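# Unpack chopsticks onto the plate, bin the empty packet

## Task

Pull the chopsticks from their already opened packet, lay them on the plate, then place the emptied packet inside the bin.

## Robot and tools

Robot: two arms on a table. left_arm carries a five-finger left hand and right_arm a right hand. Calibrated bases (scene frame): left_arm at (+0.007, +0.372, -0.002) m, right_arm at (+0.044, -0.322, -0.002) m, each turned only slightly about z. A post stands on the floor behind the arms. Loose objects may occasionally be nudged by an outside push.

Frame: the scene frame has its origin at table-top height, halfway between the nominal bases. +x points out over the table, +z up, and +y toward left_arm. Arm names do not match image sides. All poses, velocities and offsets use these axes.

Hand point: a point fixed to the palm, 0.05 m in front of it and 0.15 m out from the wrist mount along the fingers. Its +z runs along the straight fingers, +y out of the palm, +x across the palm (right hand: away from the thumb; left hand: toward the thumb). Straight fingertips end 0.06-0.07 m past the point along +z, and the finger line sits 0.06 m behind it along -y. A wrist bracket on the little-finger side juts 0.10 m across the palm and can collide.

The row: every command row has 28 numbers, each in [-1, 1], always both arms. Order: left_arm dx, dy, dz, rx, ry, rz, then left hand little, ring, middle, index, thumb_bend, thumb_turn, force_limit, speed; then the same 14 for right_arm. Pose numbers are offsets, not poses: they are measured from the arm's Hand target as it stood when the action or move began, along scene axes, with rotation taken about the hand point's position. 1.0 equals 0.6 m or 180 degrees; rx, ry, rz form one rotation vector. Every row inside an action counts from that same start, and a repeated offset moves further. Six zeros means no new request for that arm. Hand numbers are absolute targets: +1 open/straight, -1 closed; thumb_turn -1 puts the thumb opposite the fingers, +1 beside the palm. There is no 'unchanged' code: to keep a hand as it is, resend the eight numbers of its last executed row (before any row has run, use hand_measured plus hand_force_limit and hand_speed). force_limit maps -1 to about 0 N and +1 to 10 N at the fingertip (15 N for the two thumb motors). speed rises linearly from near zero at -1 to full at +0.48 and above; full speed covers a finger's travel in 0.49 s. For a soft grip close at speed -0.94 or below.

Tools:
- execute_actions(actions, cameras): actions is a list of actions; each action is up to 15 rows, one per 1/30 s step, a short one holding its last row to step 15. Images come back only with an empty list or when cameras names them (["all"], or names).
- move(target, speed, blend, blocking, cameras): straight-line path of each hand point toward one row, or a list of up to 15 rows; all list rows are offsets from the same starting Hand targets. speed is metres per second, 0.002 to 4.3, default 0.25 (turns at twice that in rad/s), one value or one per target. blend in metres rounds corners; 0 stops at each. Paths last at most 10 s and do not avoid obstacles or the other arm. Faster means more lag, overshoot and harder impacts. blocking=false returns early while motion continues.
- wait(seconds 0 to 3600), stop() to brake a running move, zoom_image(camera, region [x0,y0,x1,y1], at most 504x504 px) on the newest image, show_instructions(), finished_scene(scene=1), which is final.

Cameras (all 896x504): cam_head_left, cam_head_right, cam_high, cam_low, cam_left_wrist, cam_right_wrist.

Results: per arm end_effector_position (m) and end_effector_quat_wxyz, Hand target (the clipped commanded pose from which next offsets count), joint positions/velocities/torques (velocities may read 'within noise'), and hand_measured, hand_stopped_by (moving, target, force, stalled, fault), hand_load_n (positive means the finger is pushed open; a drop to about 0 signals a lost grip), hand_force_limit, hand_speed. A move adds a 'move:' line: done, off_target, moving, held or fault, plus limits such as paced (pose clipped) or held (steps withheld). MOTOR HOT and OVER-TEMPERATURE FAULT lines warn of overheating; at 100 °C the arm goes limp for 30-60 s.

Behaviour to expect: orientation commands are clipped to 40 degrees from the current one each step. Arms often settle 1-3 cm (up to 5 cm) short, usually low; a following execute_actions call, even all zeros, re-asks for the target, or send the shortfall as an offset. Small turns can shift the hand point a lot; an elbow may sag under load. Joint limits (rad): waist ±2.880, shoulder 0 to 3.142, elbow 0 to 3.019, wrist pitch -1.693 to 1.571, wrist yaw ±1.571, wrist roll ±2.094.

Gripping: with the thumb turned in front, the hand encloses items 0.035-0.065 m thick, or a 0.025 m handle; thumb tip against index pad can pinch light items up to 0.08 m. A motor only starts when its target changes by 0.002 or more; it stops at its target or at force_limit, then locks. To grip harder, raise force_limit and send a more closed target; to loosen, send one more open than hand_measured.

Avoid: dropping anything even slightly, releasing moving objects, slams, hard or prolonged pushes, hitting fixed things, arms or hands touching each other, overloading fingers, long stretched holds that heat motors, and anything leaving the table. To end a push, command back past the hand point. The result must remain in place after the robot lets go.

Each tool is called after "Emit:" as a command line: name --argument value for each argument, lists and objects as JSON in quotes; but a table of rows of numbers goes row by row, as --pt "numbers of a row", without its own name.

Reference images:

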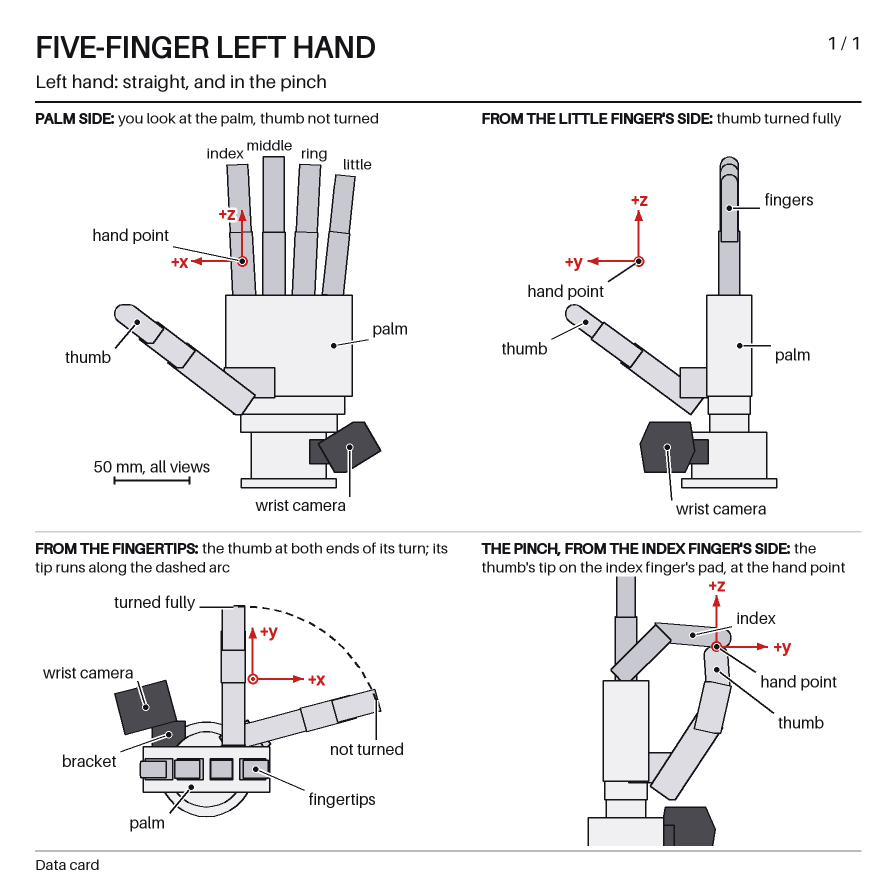

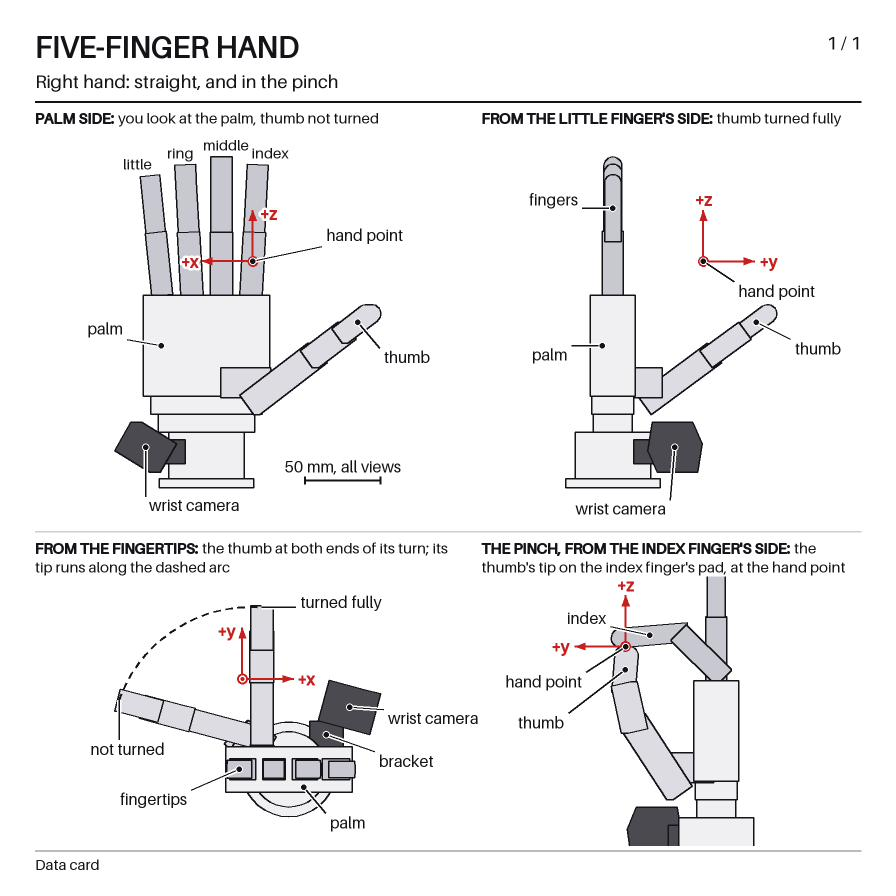

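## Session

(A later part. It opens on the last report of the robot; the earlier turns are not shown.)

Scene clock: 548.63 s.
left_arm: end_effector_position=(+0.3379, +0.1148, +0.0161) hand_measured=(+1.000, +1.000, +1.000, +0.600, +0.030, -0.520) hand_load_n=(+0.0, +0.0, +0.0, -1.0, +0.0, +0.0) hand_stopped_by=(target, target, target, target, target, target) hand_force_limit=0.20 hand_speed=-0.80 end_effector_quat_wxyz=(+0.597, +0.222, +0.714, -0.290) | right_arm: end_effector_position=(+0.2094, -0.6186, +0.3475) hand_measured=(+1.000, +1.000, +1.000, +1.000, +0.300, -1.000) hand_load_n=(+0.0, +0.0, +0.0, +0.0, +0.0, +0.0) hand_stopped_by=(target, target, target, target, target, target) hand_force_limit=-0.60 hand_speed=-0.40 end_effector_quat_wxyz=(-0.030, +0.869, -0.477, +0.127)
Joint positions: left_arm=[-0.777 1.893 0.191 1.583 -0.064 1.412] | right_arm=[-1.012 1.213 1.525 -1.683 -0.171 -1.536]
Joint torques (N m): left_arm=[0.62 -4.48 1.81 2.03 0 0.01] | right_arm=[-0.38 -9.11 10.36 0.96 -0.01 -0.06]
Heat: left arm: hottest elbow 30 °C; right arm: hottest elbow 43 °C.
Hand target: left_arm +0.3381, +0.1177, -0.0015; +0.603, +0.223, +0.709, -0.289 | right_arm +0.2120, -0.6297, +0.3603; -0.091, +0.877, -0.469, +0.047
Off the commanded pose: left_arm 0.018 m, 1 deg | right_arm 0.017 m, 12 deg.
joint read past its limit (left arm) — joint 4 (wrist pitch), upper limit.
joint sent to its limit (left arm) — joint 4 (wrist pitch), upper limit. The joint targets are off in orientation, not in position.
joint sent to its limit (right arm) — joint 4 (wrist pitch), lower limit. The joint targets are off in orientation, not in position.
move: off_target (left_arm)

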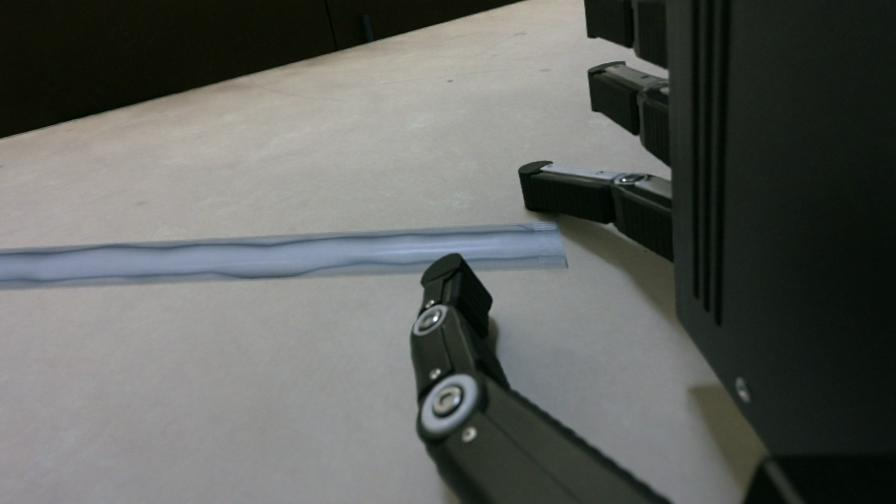

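Emit:
move --target '[0,0,0,0,0,0,1,1,1,0.3,0.03,-0.52,-0.4,-0.85,0,0,0,0,0,0,1,1,1,1,0.3,-1,-0.6,-0.4]' --speed 0.04 --cameras '["cam_left_wrist"]'

Emit:
zoom_image --camera "cam_left_wrist" --region '[360, 130, 640, 330]'

Scene clock: 549.80 s.
left_arm: end_effector_position=(+0.3405, +0.1106, +0.0151) hand_measured=(+1.000, +1.000, +1.000, +0.300, +0.030, -0.520) hand_load_n=(+0.0, +0.0, +0.0, +1.5, +0.0, +0.5) hand_stopped_by=(target, target, target, target, target, target) hand_force_limit=-0.40 hand_speed=-0.85 end_effector_quat_wxyz=(+0.597, +0.224, +0.713, -0.293) | right_arm: end_effector_position=(+0.2094, -0.6186, +0.3475) hand_measured=(+1.000, +1.000, +1.000, +1.000, +0.300, -1.000) hand_load_n=(+0.0, +0.0, +0.0, +0.0, +0.0, +0.0) hand_stopped_by=(target, target, target, target, target, target) hand_force_limit=-0.60 hand_speed=-0.40 end_effector_quat_wxyz=(-0.030, +0.869, -0.477, +0.127)
Joint positions: left_arm=[-0.777 1.902 0.203 1.583 -0.059 1.412] | right_arm=[-1.012 1.213 1.525 -1.683 -0.171 -1.536]
Joint torques (N m): left_arm=[0.67 -5.48 1.05 2.03 -0.2 0.02] | right_arm=[-1.26 -9.64 10.32 0.81 -0.06 -0.09]
Heat: left arm: hottest elbow 30 °C; right arm: hottest elbow 43 °C.
Hand target: left_arm +0.3381, +0.1177, -0.0016; +0.603, +0.223, +0.709, -0.290 | right_arm +0.2120, -0.6297, +0.3603; -0.091, +0.877, -0.469, +0.047
Off the commanded pose: left_arm 0.018 m, 1 deg | right_arm 0.017 m, 12 deg.
joint read past its limit (left arm) — joint 4 (wrist pitch), upper limit.
joint sent to its limit (left arm) — joint 4 (wrist pitch), upper limit. The joint targets are off in orientation, not in position.
joint sent to its limit (right arm) — joint 4 (wrist pitch), lower limit. The joint targets are off in orientation, not in position.
move: done

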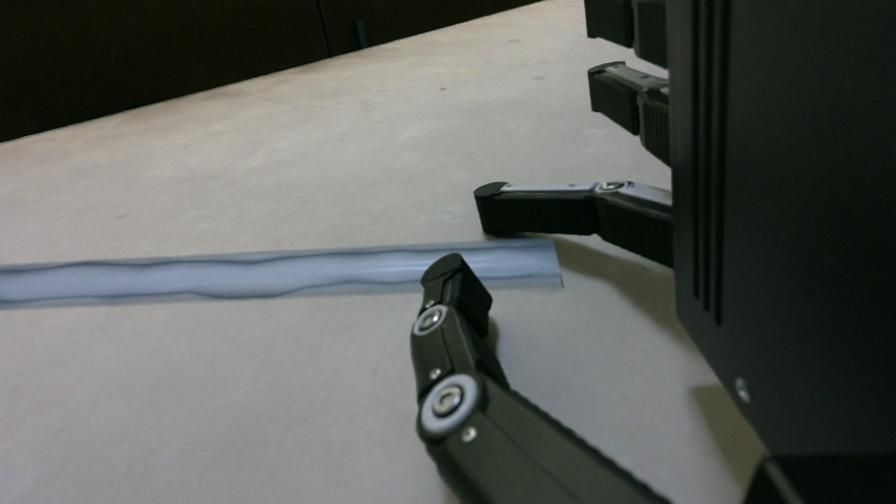

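Scaled by 1.800 from the camera's image (finer frame: 1280x720).

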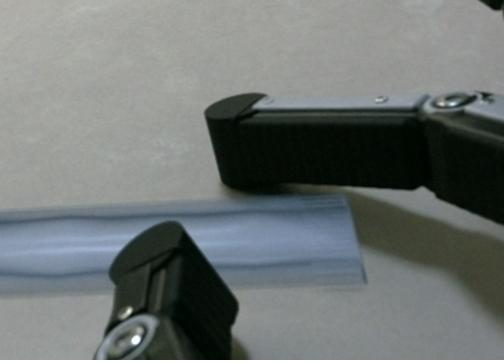

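Emit:
move --pt "0 0 0.045 0 0 0 1 1 1 0.5 0.03 -0.52 -0.4 -0.8 0 0 0 0 0 0 1 1 1 1 0.3 -1 -0.6 -0.4" --pt "-0.01 0.007 0.045 0 0 0 1 1 1 0.5 0.03 -0.52 -0.4 -0.8 0 0 0 0 0 0 1 1 1 1 0.3 -1 -0.6 -0.4" --pt "-0.01 0.007 0.01 0 0 0 1 1 1 0.5 0.03 -0.52 -0.4 -0.8 0 0 0 0 0 0 1 1 1 1 0.3 -1 -0.6 -0.4" --speed '[0.06,0.04,0.04]' --cameras '["cam_left_wrist"]'

Emit:
zoom_image --camera "cam_left_wrist" --region '[360, 130, 640, 330]'

Scene clock: 552.70 s.
left_arm: end_effector_position=(+0.3342, +0.1216, +0.0174) hand_measured=(+1.000, +1.000, +1.000, +0.500, +0.030, -0.520) hand_load_n=(+0.0, +0.0, +0.0, -0.5, +0.0, +0.0) hand_stopped_by=(target, target, target, target, target, target) hand_force_limit=-0.40 hand_speed=-0.80 end_effector_quat_wxyz=(+0.597, +0.223, +0.716, -0.285) | right_arm: end_effector_position=(+0.2094, -0.6186, +0.3475) hand_measured=(+1.000, +1.000, +1.000, +1.000, +0.300, -1.000) hand_load_n=(+0.0, +0.0, +0.0, +0.0, +0.0, +0.0) hand_stopped_by=(target, target, target, target, target, target) hand_force_limit=-0.60 hand_speed=-0.40 end_effector_quat_wxyz=(-0.030, +0.869, -0.477, +0.127)
Joint positions: left_arm=[-0.776 1.881 0.172 1.583 -0.07 1.419] | right_arm=[-1.012 1.213 1.525 -1.683 -0.171 -1.536]
Joint torques (N m): left_arm=[0.15 -5.36 1.51 2.02 0 -0.05] | right_arm=[-1.08 -9.35 10.4 0.87 -0.02 -0.04]
Heat: left arm: hottest elbow 29 °C; right arm: hottest elbow 43 °C.
Hand target: left_arm +0.3321, +0.1218, +0.0045; +0.603, +0.223, +0.709, -0.290 | right_arm +0.2120, -0.6297, +0.3603; -0.091, +0.877, -0.469, +0.047
Off the commanded pose: left_arm 0.013 m, 1 deg | right_arm 0.017 m, 12 deg.
joint read past its limit (left arm) — joint 4 (wrist pitch), upper limit.
joint sent to its limit (left arm) — joint 4 (wrist pitch), upper limit. The joint targets are off in orientation, not in position.
joint sent to its limit (right arm) — joint 4 (wrist pitch), lower limit. The joint targets are off in orientation, not in position.
move: off_target (left_arm)

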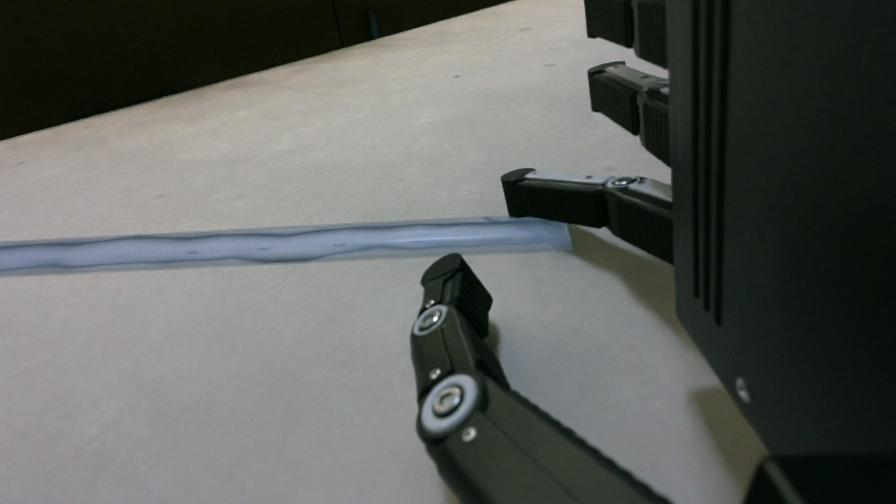

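Scaled by 1.800 from the camera's image (finer frame: 1280x720).

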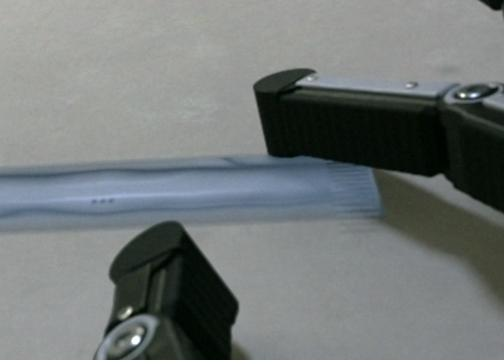

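Emit:
move --pt "0 0 0.03 0 0 0 1 1 1 0.5 0.03 -0.52 -0.4 -0.8 0 0 0 0 0 0 1 1 1 1 0.3 -1 -0.6 -0.4" --pt "0.007 -0.006 0.03 0 0 0 1 1 1 0.5 0.03 -0.52 -0.4 -0.8 0 0 0 0 0 0 1 1 1 1 0.3 -1 -0.6 -0.4" --pt "0.007 -0.006 0 0 0 0 1 1 1 0.5 0.03 -0.52 -0.4 -0.8 0 0 0 0 0 0 1 1 1 1 0.3 -1 -0.6 -0.4" --speed '[0.06,0.04,0.04]' --cameras '["cam_left_wrist"]'

Emit:
zoom_image --camera "cam_left_wrist" --region '[360, 130, 640, 330]'

Scene clock: 555.17 s.
left_arm: end_effector_position=(+0.3365, +0.1188, +0.0172) hand_measured=(+1.000, +1.000, +1.000, +0.500, +0.030, -0.520) hand_load_n=(+0.0, +0.0, +0.0, -1.0, +0.0, +0.0) hand_stopped_by=(target, target, target, target, target, target) hand_force_limit=-0.40 hand_speed=-0.80 end_effector_quat_wxyz=(+0.598, +0.223, +0.715, -0.286) | right_arm: end_effector_position=(+0.2094, -0.6186, +0.3475) hand_measured=(+1.000, +1.000, +1.000, +1.000, +0.300, -1.000) hand_load_n=(+0.0, +0.0, +0.0, +0.0, +0.0, +0.0) hand_stopped_by=(target, target, target, target, target, target) hand_force_limit=-0.60 hand_speed=-0.40 end_effector_quat_wxyz=(-0.030, +0.869, -0.477, +0.127)
Joint positions: left_arm=[-0.776 1.887 0.181 1.583 -0.068 1.419] | right_arm=[-1.012 1.213 1.525 -1.683 -0.171 -1.536]
Joint torques (N m): left_arm=[0.26 -5.42 1.89 2.06 0.06 -0.04] | right_arm=[0.26 -9.23 10.22 0.9 -0.05 -0.07]
Heat: left arm: hottest elbow 29 °C; right arm: hottest elbow 44 °C.
Hand target: left_arm +0.3363, +0.1182, +0.0046; +0.603, +0.223, +0.709, -0.290 | right_arm +0.2120, -0.6297, +0.3603; -0.091, +0.877, -0.469, +0.047
Off the commanded pose: left_arm 0.013 m, 1 deg | right_arm 0.017 m, 12 deg.
joint read past its limit (left arm) — joint 4 (wrist pitch), upper limit.
joint sent to its limit (left arm) — joint 4 (wrist pitch), upper limit. The joint targets still meet the commanded pose.
joint sent to its limit (right arm) — joint 4 (wrist pitch), lower limit. The joint targets are off in orientation, not in position.
move: off_target (left_arm)

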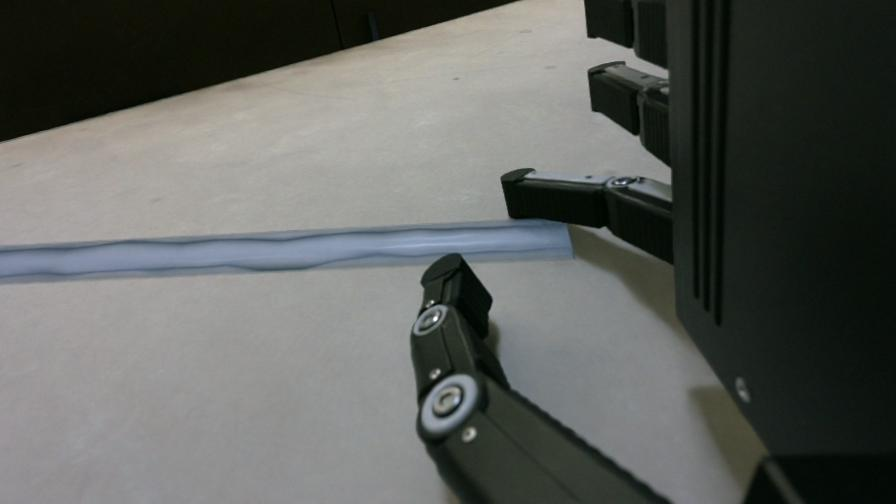

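Scaled by 1.800 from the camera's image (finer frame: 1280x720).

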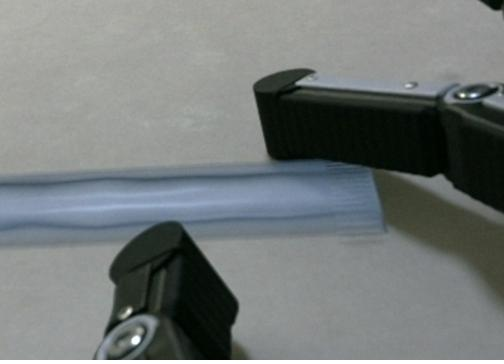

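Emit:
move --target '[0,0,0,0,0,0,1,1,1,0.3,0.03,-0.52,-0.4,-0.85,0,0,0,0,0,0,1,1,1,1,0.3,-1,-0.6,-0.4]' --speed 0.04 --cameras '["cam_left_wrist"]'

Emit:
zoom_image --camera "cam_left_wrist" --region '[360, 130, 640, 330]'

Scene clock: 556.10 s.
left_arm: end_effector_position=(+0.3385, +0.1162, +0.0174) hand_measured=(+1.000, +1.000, +1.000, +0.300, +0.030, -0.520) hand_load_n=(+0.0, +0.0, +0.0, +0.5, +0.0, +0.0) hand_stopped_by=(target, target, target, target, target, target) hand_force_limit=-0.40 hand_speed=-0.85 end_effector_quat_wxyz=(+0.599, +0.223, +0.713, -0.287) | right_arm: end_effector_position=(+0.2094, -0.6186, +0.3475) hand_measured=(+1.000, +1.000, +1.000, +1.000, +0.300, -1.000) hand_load_n=(+0.0, +0.0, +0.0, +0.0, +0.0, +0.0) hand_stopped_by=(target, target, target, target, target, target) hand_force_limit=-0.60 hand_speed=-0.40 end_effector_quat_wxyz=(-0.030, +0.869, -0.477, +0.127)
Joint positions: left_arm=[-0.776 1.89 0.189 1.583 -0.067 1.419] | right_arm=[-1.012 1.213 1.525 -1.683 -0.171 -1.536]
Joint torques (N m): left_arm=[0.21 -5.83 1.35 2.03 -0.02 -0.03] | right_arm=[-0.44 -8.64 10.37 0.79 0 -0.06]
Heat: left arm: hottest elbow 29 °C; right arm: hottest elbow 44 °C.
Hand target: left_arm +0.3364, +0.1182, +0.0046; +0.603, +0.223, +0.709, -0.290 | right_arm +0.2120, -0.6297, +0.3603; -0.091, +0.877, -0.469, +0.047
Off the commanded pose: left_arm 0.013 m, 1 deg | right_arm 0.017 m, 12 deg.
joint read past its limit (left arm) — joint 4 (wrist pitch), upper limit.
joint sent to its limit (left arm) — joint 4 (wrist pitch), upper limit. The joint targets still meet the commanded pose.
joint sent to its limit (right arm) — joint 4 (wrist pitch), lower limit. The joint targets are off in orientation, not in position.
move: done

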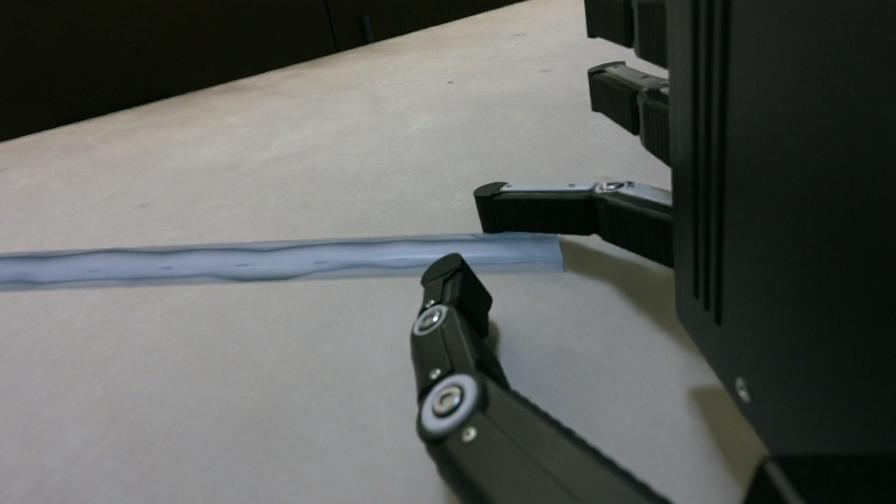

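Scaled by 1.800 from the camera's image (finer frame: 1280x720).

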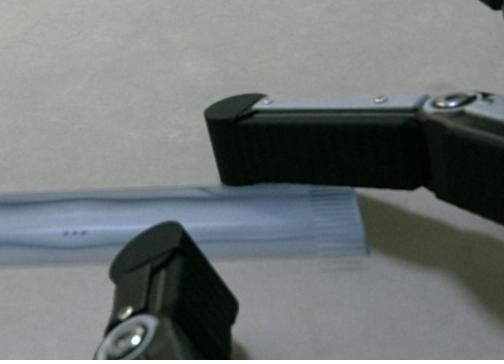

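Emit:
move --target '[0,0,0,0,0,0,1,1,1,0.18,0.03,-0.52,-0.4,-0.85,0,0,0,0,0,0,1,1,1,1,0.3,-1,-0.6,-0.4]' --speed 0.04 --cameras '["cam_left_wrist"]'

Emit:
zoom_image --camera "cam_left_wrist" --region '[360, 130, 640, 330]'

Scene clock: 556.83 s.
left_arm: end_effector_position=(+0.3384, +0.1163, +0.0169) hand_measured=(+1.000, +1.000, +1.000, +0.180, +0.030, -0.520) hand_load_n=(+0.0, +0.5, +0.0, +0.5, +0.0, +0.5) hand_stopped_by=(target, target, target, target, target, target) hand_force_limit=-0.40 hand_speed=-0.85 end_effector_quat_wxyz=(+0.598, +0.223, +0.714, -0.287) | right_arm: end_effector_position=(+0.2094, -0.6186, +0.3475) hand_measured=(+1.000, +1.000, +1.000, +1.000, +0.300, -1.000) hand_load_n=(+0.0, +0.0, +0.0, +0.0, +0.0, +0.0) hand_stopped_by=(target, target, target, target, target, target) hand_force_limit=-0.60 hand_speed=-0.40 end_effector_quat_wxyz=(-0.030, +0.869, -0.477, +0.127)
Joint positions: left_arm=[-0.776 1.892 0.189 1.583 -0.067 1.419] | right_arm=[-1.012 1.213 1.525 -1.683 -0.171 -1.536]
Joint torques (N m): left_arm=[0.32 -5.95 1.35 2.04 -0.01 -0.04] | right_arm=[-0.38 -9.64 10.15 0.69 -0.05 -0.08]
Heat: left arm: hottest elbow 29 °C; right arm: hottest elbow 44 °C.
Hand target: left_arm +0.3363, +0.1183, +0.0045; +0.603, +0.223, +0.709, -0.290 | right_arm +0.2120, -0.6297, +0.3603; -0.091, +0.877, -0.469, +0.047
Off the commanded pose: left_arm 0.013 m, 1 deg | right_arm 0.017 m, 12 deg.
joint read past its limit (left arm) — joint 4 (wrist pitch), upper limit.
joint sent to its limit (left arm) — joint 4 (wrist pitch), upper limit. The joint targets still meet the commanded pose.
joint sent to its limit (right arm) — joint 4 (wrist pitch), lower limit. The joint targets are off in orientation, not in position.
move: done

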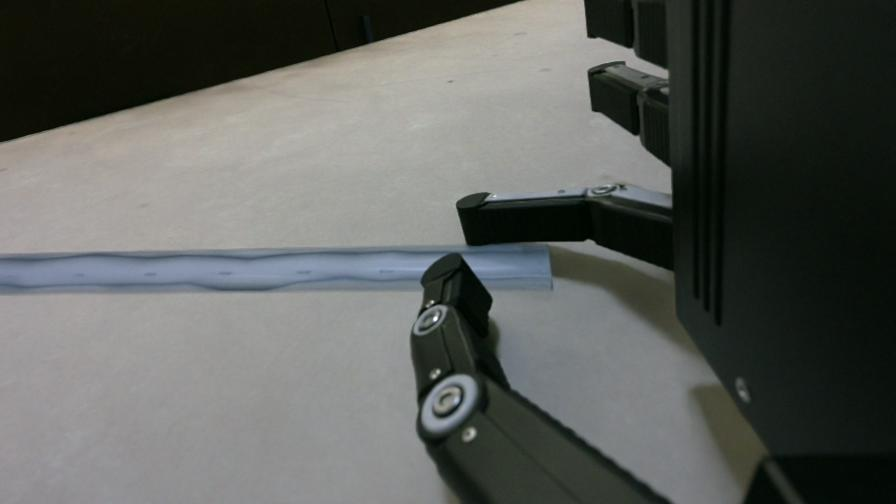

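Scaled by 1.800 from the camera's image (finer frame: 1280x720).

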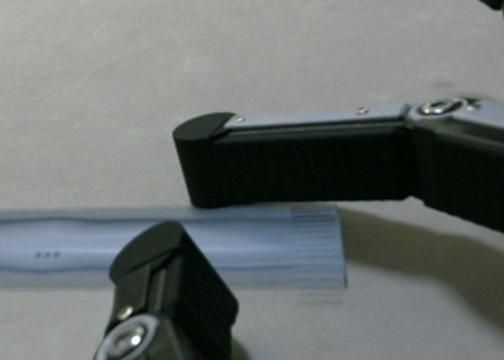

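Emit:
move --target '[0,0,0,0,0,0,1,1,1,0.08,0.03,-0.52,-0.4,-0.85,0,0,0,0,0,0,1,1,1,1,0.3,-1,-0.6,-0.4]' --speed 0.04 --cameras '["cam_left_wrist"]'

Emit:
zoom_image --camera "cam_left_wrist" --region '[360, 130, 640, 330]'

Scene clock: 557.73 s.
left_arm: end_effector_position=(+0.3384, +0.1164, +0.0165) hand_measured=(+1.000, +1.000, +1.000, +0.080, +0.030, -0.520) hand_load_n=(+0.0, +0.0, +0.0, +0.5, +0.0, +0.5) hand_stopped_by=(target, target, target, target, target, target) hand_force_limit=-0.40 hand_speed=-0.85 end_effector_quat_wxyz=(+0.598, +0.224, +0.714, -0.287) | right_arm: end_effector_position=(+0.2094, -0.6186, +0.3475) hand_measured=(+1.000, +1.000, +1.000, +1.000, +0.300, -1.000) hand_load_n=(+0.0, +0.0, +0.0, +0.0, +0.0, +0.0) hand_stopped_by=(target, target, target, target, target, target) hand_force_limit=-0.60 hand_speed=-0.40 end_effector_quat_wxyz=(-0.030, +0.869, -0.477, +0.127)
Joint positions: left_arm=[-0.776 1.893 0.189 1.583 -0.067 1.419] | right_arm=[-1.012 1.213 1.525 -1.683 -0.171 -1.536]
Joint torques (N m): left_arm=[0.26 -5.95 1.35 2.03 -0.02 -0.04] | right_arm=[-0.26 -9.17 10.3 0.9 -0.06 -0.01]
Heat: left arm: hottest elbow 29 °C; right arm: hottest elbow 44 °C.
Hand target: left_arm +0.3363, +0.1183, +0.0045; +0.603, +0.223, +0.709, -0.289 | right_arm +0.2120, -0.6297, +0.3603; -0.091, +0.877, -0.469, +0.047
Off the commanded pose: left_arm 0.012 m, 1 deg | right_arm 0.017 m, 12 deg.
joint read past its limit (left arm) — joint 4 (wrist pitch), upper limit.
joint sent to its limit (left arm) — joint 4 (wrist pitch), upper limit. The joint targets still meet the commanded pose.
joint sent to its limit (right arm) — joint 4 (wrist pitch), lower limit. The joint targets are off in orientation, not in position.
move: done

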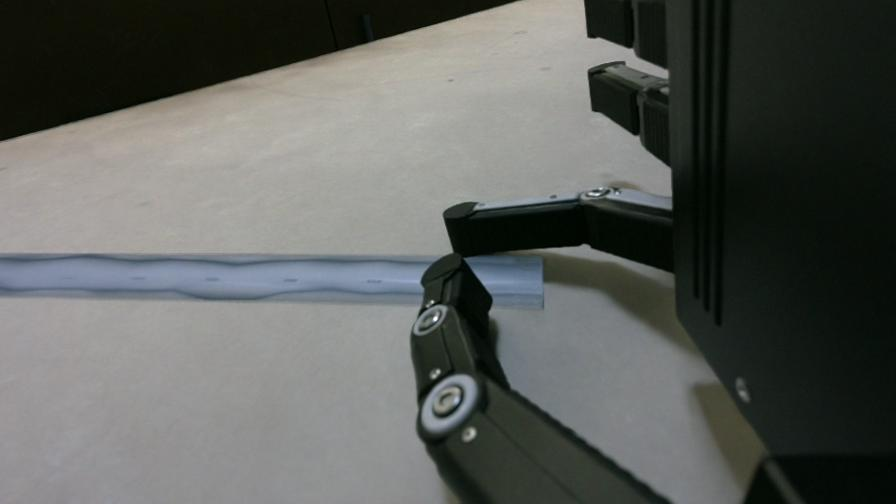

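Scaled by 1.800 from the camera's image (finer frame: 1280x720).

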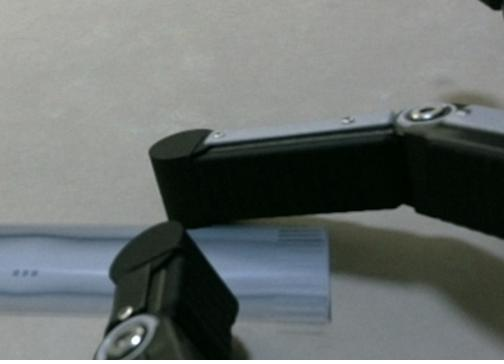

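Emit:
move --pt "0 0 0.03 0 0 0 1 1 1 0.5 0.03 -0.48 -0.4 -0.8 0 0 0 0 0 0 1 1 1 1 0.3 -1 -0.6 -0.4" --pt "-0.024 0.033 0.03 0 0 0 1 1 1 0.5 0.03 -0.48 -0.4 -0.8 0 0 0 0 0 0 1 1 1 1 0.3 -1 -0.6 -0.4" --pt "-0.024 0.033 0 0 0 0 1 1 1 0.5 0.03 -0.48 -0.4 -0.8 0 0 0 0 0 0 1 1 1 1 0.3 -1 -0.6 -0.4" --speed '[0.06,0.05,0.04]' --cameras '["cam_left_wrist"]'

Emit:
zoom_image --camera "cam_left_wrist" --region '[360, 130, 640, 330]'

Scene clock: 561.47 s.
left_arm: end_effector_position=(+0.3217, +0.1347, +0.0178) hand_measured=(+1.000, +1.000, +1.000, +0.500, +0.030, -0.480) hand_load_n=(+0.0, +0.0, +0.0, -0.5, +0.0, +0.0) hand_stopped_by=(target, target, target, target, target, target) hand_force_limit=-0.40 hand_speed=-0.80 end_effector_quat_wxyz=(+0.588, +0.228, +0.722, -0.284) | right_arm: end_effector_position=(+0.2094, -0.6186, +0.3475) hand_measured=(+1.000, +1.000, +1.000, +1.000, +0.300, -1.000) hand_load_n=(+0.0, +0.0, -0.5, +0.0, +0.0, +0.0) hand_stopped_by=(target, target, target, target, target, target) hand_force_limit=-0.60 hand_speed=-0.40 end_effector_quat_wxyz=(-0.030, +0.869, -0.477, +0.127)
Joint positions: left_arm=[-0.77 1.855 0.124 1.583 -0.056 1.419] | right_arm=[-1.012 1.213 1.525 -1.683 -0.171 -1.536]
Joint torques (N m): left_arm=[0.79 -4.31 1.35 2.03 0.06 -0.07] | right_arm=[-0.44 -9.64 10.45 0.85 0.04 -0.04]
Heat: left arm: hottest elbow 29 °C; right arm: hottest elbow 44 °C.
Hand target: left_arm +0.3220, +0.1380, +0.0046; +0.603, +0.223, +0.709, -0.290 | right_arm +0.2120, -0.6297, +0.3603; -0.091, +0.877, -0.469, +0.047
Off the commanded pose: left_arm 0.014 m, 2 deg | right_arm 0.017 m, 12 deg.
joint read past its limit (left arm) — joint 4 (wrist pitch), upper limit.
joint sent to its limit (left arm) — joint 4 (wrist pitch), upper limit. The joint targets are off in orientation, not in position.
joint sent to its limit (right arm) — joint 4 (wrist pitch), lower limit. The joint targets are off in orientation, not in position.
move: off_target (left_arm)

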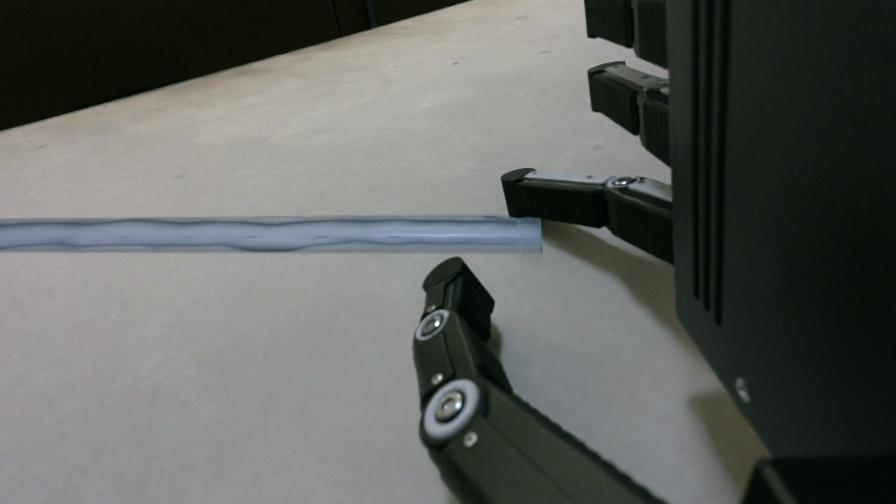

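Scaled by 1.800 from the camera's image (finer frame: 1280x720).

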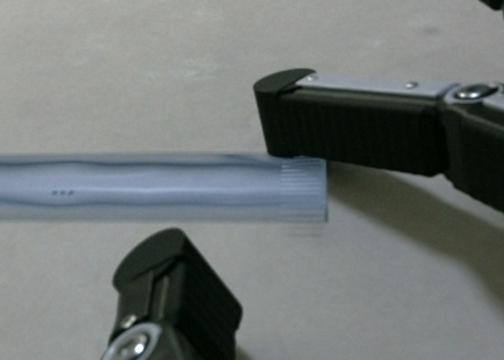

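Emit:
move --pt "0 0 0.03 0 0 0 1 1 1 0.5 0.03 -0.48 -0.4 -0.8 0 0 0 0 0 0 1 1 1 1 0.3 -1 -0.6 -0.4" --pt "0.014 0.0053 0.03 0 0 0 1 1 1 0.5 0.03 -0.48 -0.4 -0.8 0 0 0 0 0 0 1 1 1 1 0.3 -1 -0.6 -0.4" --pt "0.014 0.0053 0 0 0 0 1 1 1 0.5 0.03 -0.48 -0.4 -0.8 0 0 0 0 0 0 1 1 1 1 0.3 -1 -0.6 -0.4" --speed '[0.06,0.05,0.04]' --cameras '["cam_left_wrist"]'

Emit:
move --target '[0,0,0,0,0,0,1,1,1,0.3,0.03,-0.48,-0.4,-0.85,0,0,0,0,0,0,1,1,1,1,0.3,-1,-0.6,-0.4]' --speed 0.04 --cameras '["cam_left_wrist"]'

Scene clock: 564.37 s.
left_arm: end_effector_position=(+0.3294, +0.1384, +0.0178) hand_measured=(+1.000, +1.000, +1.000, +0.500, +0.030, -0.480) hand_load_n=(+0.0, +0.0, +0.0, -1.0, +0.5, +0.0) hand_stopped_by=(target, target, target, target, target, target) hand_force_limit=-0.40 hand_speed=-0.80 end_effector_quat_wxyz=(+0.589, +0.226, +0.721, -0.286) | right_arm: end_effector_position=(+0.2094, -0.6186, +0.3475) hand_measured=(+1.000, +1.000, +1.000, +1.000, +0.300, -1.000) hand_load_n=(+0.0, +0.0, +0.0, +0.0, +0.0, +0.5) hand_stopped_by=(target, target, target, target, target, target) hand_force_limit=-0.60 hand_speed=-0.40 end_effector_quat_wxyz=(-0.030, +0.869, -0.477, +0.127)
Joint positions: left_arm=[-0.729 1.857 0.131 1.583 -0.015 1.419] | right_arm=[-1.012 1.213 1.525 -1.683 -0.171 -1.536]
Joint torques (N m): left_arm=[0.79 -4.54 1.57 2.03 0.07 0] | right_arm=[-0.62 -9.05 10.4 0.92 -0.04 -0.02]
Heat: left arm: hottest waist 28 °C; right arm: hottest elbow 44 °C.
Hand target: left_arm +0.3304, +0.1412, +0.0046; +0.603, +0.223, +0.709, -0.290 | right_arm +0.2120, -0.6297, +0.3603; -0.091, +0.877, -0.469, +0.047
Off the commanded pose: left_arm 0.014 m, 2 deg | right_arm 0.017 m, 12 deg.
joint read past its limit (left arm) — joint 4 (wrist pitch), upper limit.
joint sent to its limit (left arm) — joint 4 (wrist pitch), upper limit. The joint targets are off in orientation, not in position.
joint sent to its limit (right arm) — joint 4 (wrist pitch), lower limit. The joint targets are off in orientation, not in position.
move: off_target (left_arm)

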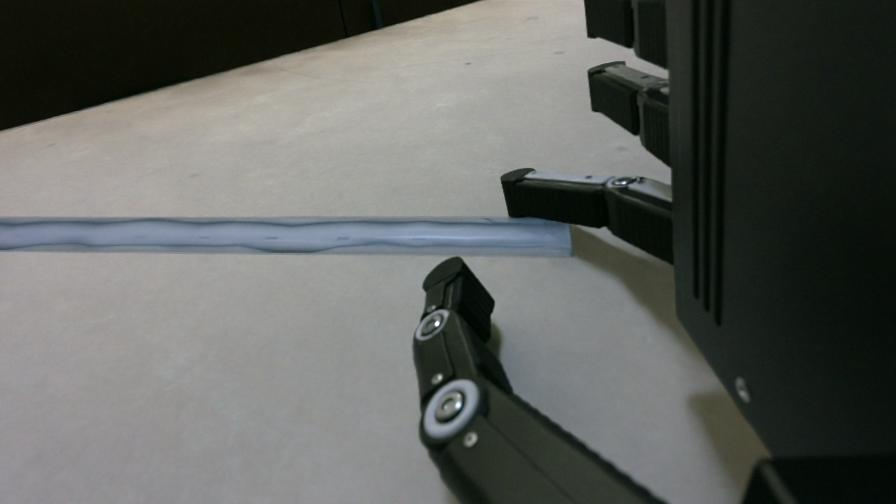

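Scene clock: 565.13 s.
left_arm: end_effector_position=(+0.3307, +0.1364, +0.0165) hand_measured=(+1.000, +1.000, +1.000, +0.300, +0.030, -0.480) hand_load_n=(+0.0, +0.0, +0.0, +1.0, +0.0, +0.5) hand_stopped_by=(target, target, target, target, target, target) hand_force_limit=-0.40 hand_speed=-0.85 end_effector_quat_wxyz=(+0.588, +0.226, +0.721, -0.287) | right_arm: end_effector_position=(+0.2094, -0.6186, +0.3475) hand_measured=(+1.000, +1.000, +1.000, +1.000, +0.300, -1.000) hand_load_n=(+0.0, +0.0, +0.0, +0.0, +0.0, +0.0) hand_stopped_by=(target, target, target, target, target, target) hand_force_limit=-0.60 hand_speed=-0.40 end_effector_quat_wxyz=(-0.030, +0.869, -0.477, +0.127)
Joint positions: left_arm=[-0.729 1.864 0.138 1.583 -0.013 1.419] | right_arm=[-1.012 1.213 1.525 -1.683 -0.171 -1.536]
Joint torques (N m): left_arm=[0.85 -5.25 1.18 2.03 -0.04 0] | right_arm=[-0.21 -9.58 10.35 0.91 -0.04 -0.08]
Heat: left arm: hottest waist 28 °C; right arm: hottest elbow 44 °C.
Hand target: left_arm +0.3303, +0.1413, +0.0045; +0.603, +0.223, +0.709, -0.290 | right_arm +0.2120, -0.6297, +0.3603; -0.091, +0.877, -0.469, +0.047
Off the commanded pose: left_arm 0.013 m, 2 deg | right_arm 0.017 m, 12 deg.
joint read past its limit (left arm) — joint 4 (wrist pitch), upper limit.
joint sent to its limit (left arm) — joint 4 (wrist pitch), upper limit. The joint targets are off in orientation, not in position.
joint sent to its limit (right arm) — joint 4 (wrist pitch), lower limit. The joint targets are off in orientation, not in position.
move: done

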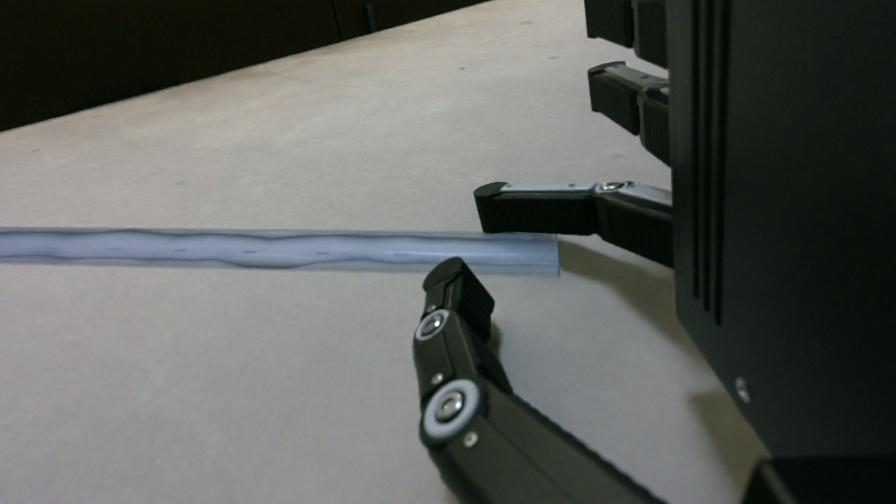

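Emit:
move --target '[0,0,-0.008,0,0,0,1,1,1,0.2,0.03,-0.48,-0.4,-0.85,0,0,0,0,0,0,1,1,1,1,0.3,-1,-0.6,-0.4]' --speed 0.04 --cameras '["cam_left_wrist"]'

Emit:
zoom_image --camera "cam_left_wrist" --region '[360, 130, 640, 330]'

Scene clock: 566.43 s.
left_arm: end_effector_position=(+0.3315, +0.1356, +0.0161) hand_measured=(+1.000, +1.000, +1.000, +0.200, +0.030, -0.480) hand_load_n=(+0.0, +0.0, +0.0, +0.0, +0.0, +0.0) hand_stopped_by=(target, target, target, target, target, target) hand_force_limit=-0.40 hand_speed=-0.85 end_effector_quat_wxyz=(+0.588, +0.226, +0.721, -0.287) | right_arm: end_effector_position=(+0.2094, -0.6186, +0.3475) hand_measured=(+1.000, +1.000, +1.000, +1.000, +0.300, -1.000) hand_load_n=(+0.0, +0.0, +0.0, +0.0, +0.0, +0.0) hand_stopped_by=(target, target, target, target, target, target) hand_force_limit=-0.60 hand_speed=-0.40 end_effector_quat_wxyz=(-0.030, +0.869, -0.477, +0.127)
Joint positions: left_arm=[-0.729 1.867 0.141 1.583 -0.013 1.419] | right_arm=[-1.012 1.213 1.525 -1.683 -0.171 -1.536]
Joint torques (N m): left_arm=[0.67 -4.25 1.18 2.04 -0.06 -0.02] | right_arm=[-0.03 -9.58 10.44 0.66 -0.06 -0.03]
Heat: left arm: hottest waist 28 °C; right arm: hottest elbow 45 °C.
Hand target: left_arm +0.3303, +0.1412, -0.0003; +0.603, +0.223, +0.709, -0.290 | right_arm +0.2120, -0.6297, +0.3603; -0.091, +0.877, -0.469, +0.047
Off the commanded pose: left_arm 0.017 m, 2 deg | right_arm 0.017 m, 12 deg.
joint read past its limit (left arm) — joint 4 (wrist pitch), upper limit.
joint sent to its limit (left arm) — joint 4 (wrist pitch), upper limit. The joint targets are off in orientation, not in position.
joint sent to its limit (right arm) — joint 4 (wrist pitch), lower limit. The joint targets are off in orientation, not in position.
move: off_target (left_arm)

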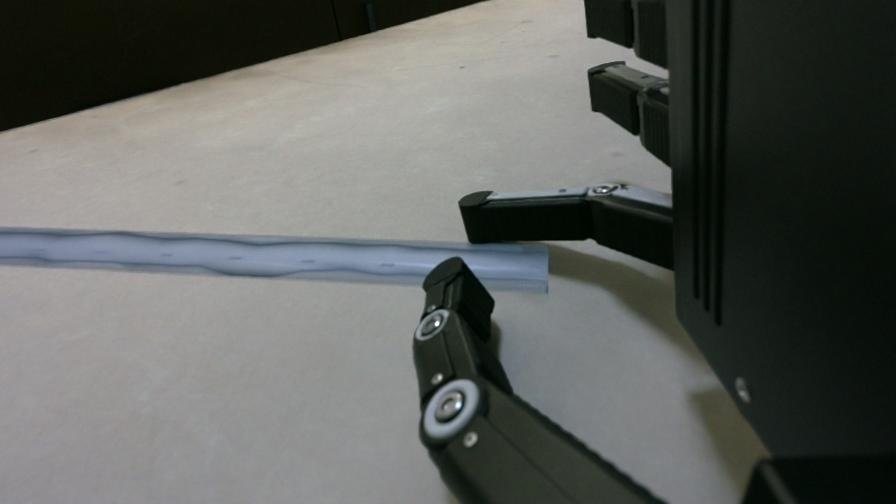

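Scaled by 1.800 from the camera's image (finer frame: 1280x720).

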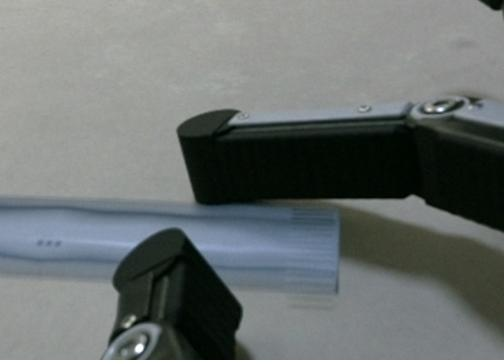

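Emit:
move --target '[0,0,0,0,0,0,1,1,1,0.1,0.03,-0.48,-0.4,-0.85,0,0,0,0,0,0,1,1,1,1,0.3,-1,-0.6,-0.4]' --speed 0.04 --cameras '["cam_left_wrist"]'

Emit:
zoom_image --camera "cam_left_wrist" --region '[360, 130, 640, 330]'

Scene clock: 567.20 s.
left_arm: end_effector_position=(+0.3326, +0.1340, +0.0152) hand_measured=(+1.000, +1.000, +1.000, +0.100, +0.030, -0.480) hand_load_n=(+0.0, +0.0, +0.0, +1.5, +0.0, +0.0) hand_stopped_by=(target, target, target, target, target, target) hand_force_limit=-0.40 hand_speed=-0.85 end_effector_quat_wxyz=(+0.588, +0.227, +0.721, -0.288) | right_arm: end_effector_position=(+0.2094, -0.6186, +0.3475) hand_measured=(+1.000, +1.000, +1.000, +1.000, +0.300, -1.000) hand_load_n=(+0.0, +0.0, +0.0, +0.0, +0.0, +0.0) hand_stopped_by=(target, target, target, target, target, target) hand_force_limit=-0.60 hand_speed=-0.40 end_effector_quat_wxyz=(-0.030, +0.869, -0.477, +0.127)
Joint positions: left_arm=[-0.729 1.872 0.146 1.583 -0.01 1.419] | right_arm=[-1.012 1.213 1.525 -1.683 -0.171 -1.536]
Joint torques (N m): left_arm=[0.79 -4.95 0.84 2.04 -0.16 -0.02] | right_arm=[-0.44 -9.29 10.17 0.79 -0.02 -0.05]
Heat: left arm: hottest waist 28 °C; right arm: hottest elbow 45 °C.
Hand target: left_arm +0.3302, +0.1413, -0.0004; +0.603, +0.223, +0.709, -0.290 | right_arm +0.2120, -0.6297, +0.3603; -0.091, +0.877, -0.469, +0.047
Off the commanded pose: left_arm 0.017 m, 2 deg | right_arm 0.017 m, 12 deg.
joint read past its limit (left arm) — joint 4 (wrist pitch), upper limit.
joint sent to its limit (left arm) — joint 4 (wrist pitch), upper limit. The joint targets are off in orientation, not in position.
joint sent to its limit (right arm) — joint 4 (wrist pitch), lower limit. The joint targets are off in orientation, not in position.
move: done

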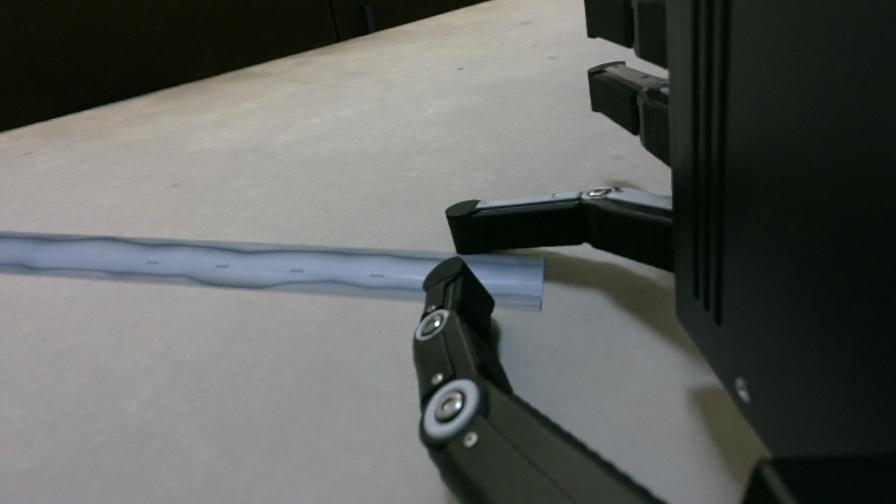

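Scaled by 1.800 from the camera's image (finer frame: 1280x720).

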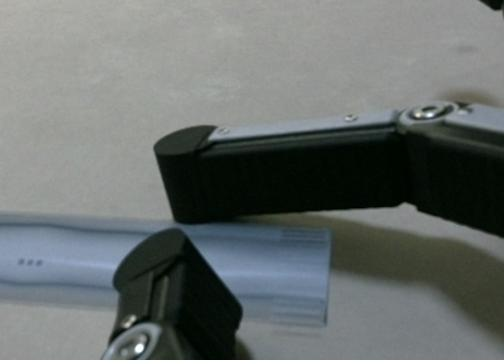

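Emit:
move --pt "0 0 0.04 0 0 0 1 1 1 0.5 0.03 -0.48 -0.4 -0.8 0 0 0 0 0 0 1 1 1 1 0.3 -1 -0.6 -0.4" --pt "-0.0237 0.0195 0.04 0 0 -0.039 1 1 1 0.5 0.03 -0.48 -0.4 -0.8 0 0 0 0 0 0 1 1 1 1 0.3 -1 -0.6 -0.4" --pt "-0.0237 0.0195 0 0 0 -0.039 1 1 1 0.5 0.03 -0.48 -0.4 -0.8 0 0 0 0 0 0 1 1 1 1 0.3 -1 -0.6 -0.4" --speed '[0.06,0.05,0.04]' --cameras '["cam_left_wrist"]'

Scene clock: 572.40 s.
left_arm: end_effector_position=(+0.3176, +0.1486, +0.0174) hand_measured=(+1.000, +1.000, +1.000, +0.500, +0.030, -0.480) hand_load_n=(+0.0, +0.0, +0.0, -1.0, +0.0, +0.0) hand_stopped_by=(target, target, target, target, target, target) hand_force_limit=-0.40 hand_speed=-0.80 end_effector_quat_wxyz=(+0.562, +0.275, +0.712, -0.318) | right_arm: end_effector_position=(+0.2094, -0.6186, +0.3475) hand_measured=(+1.000, +1.000, +1.000, +1.000, +0.300, -1.000) hand_load_n=(+0.0, +0.0, +0.0, +0.0, +0.0, +0.0) hand_stopped_by=(target, target, target, target, target, target) hand_force_limit=-0.60 hand_speed=-0.40 end_effector_quat_wxyz=(-0.030, +0.869, -0.477, +0.127)
Joint positions: left_arm=[-0.608 1.834 0.081 1.583 0.231 1.465] | right_arm=[-1.012 1.213 1.525 -1.683 -0.171 -1.536]
Joint torques (N m): left_arm=[0.91 -2.96 1.13 2.02 0.18 -0.03] | right_arm=[-0.26 -8.82 10.3 0.95 0 -0.1]
Heat: left arm: hottest waist 28 °C; right arm: hottest elbow 45 °C.
Hand target: left_arm +0.3162, +0.1529, -0.0002; +0.584, +0.266, +0.694, -0.326 | right_arm +0.2120, -0.6297, +0.3603; -0.091, +0.877, -0.469, +0.047
Off the commanded pose: left_arm 0.018 m, 3 deg | right_arm 0.017 m, 12 deg.
joint read past its limit (left arm) — joint 4 (wrist pitch), upper limit.
joint sent to its limit (left arm) — joint 4 (wrist pitch), upper limit. The joint targets are off in orientation, not in position.
joint sent to its limit (right arm) — joint 4 (wrist pitch), lower limit. The joint targets are off in orientation, not in position.
move: off_target (left_arm)

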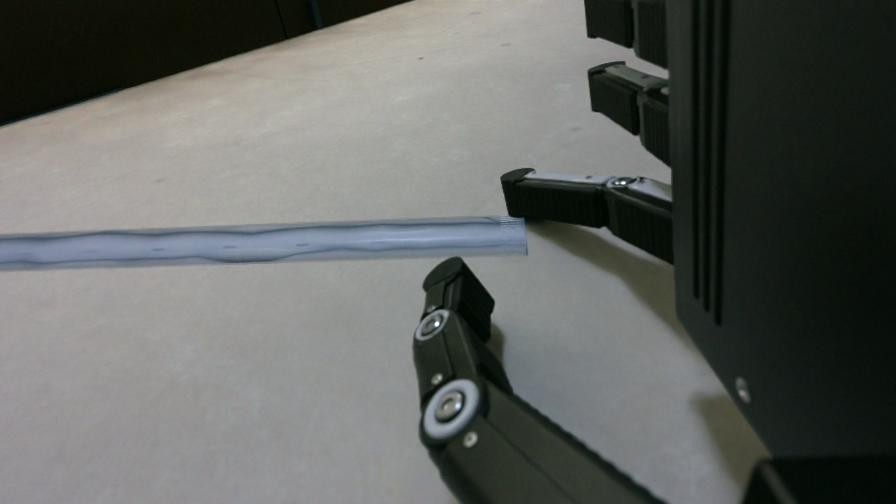

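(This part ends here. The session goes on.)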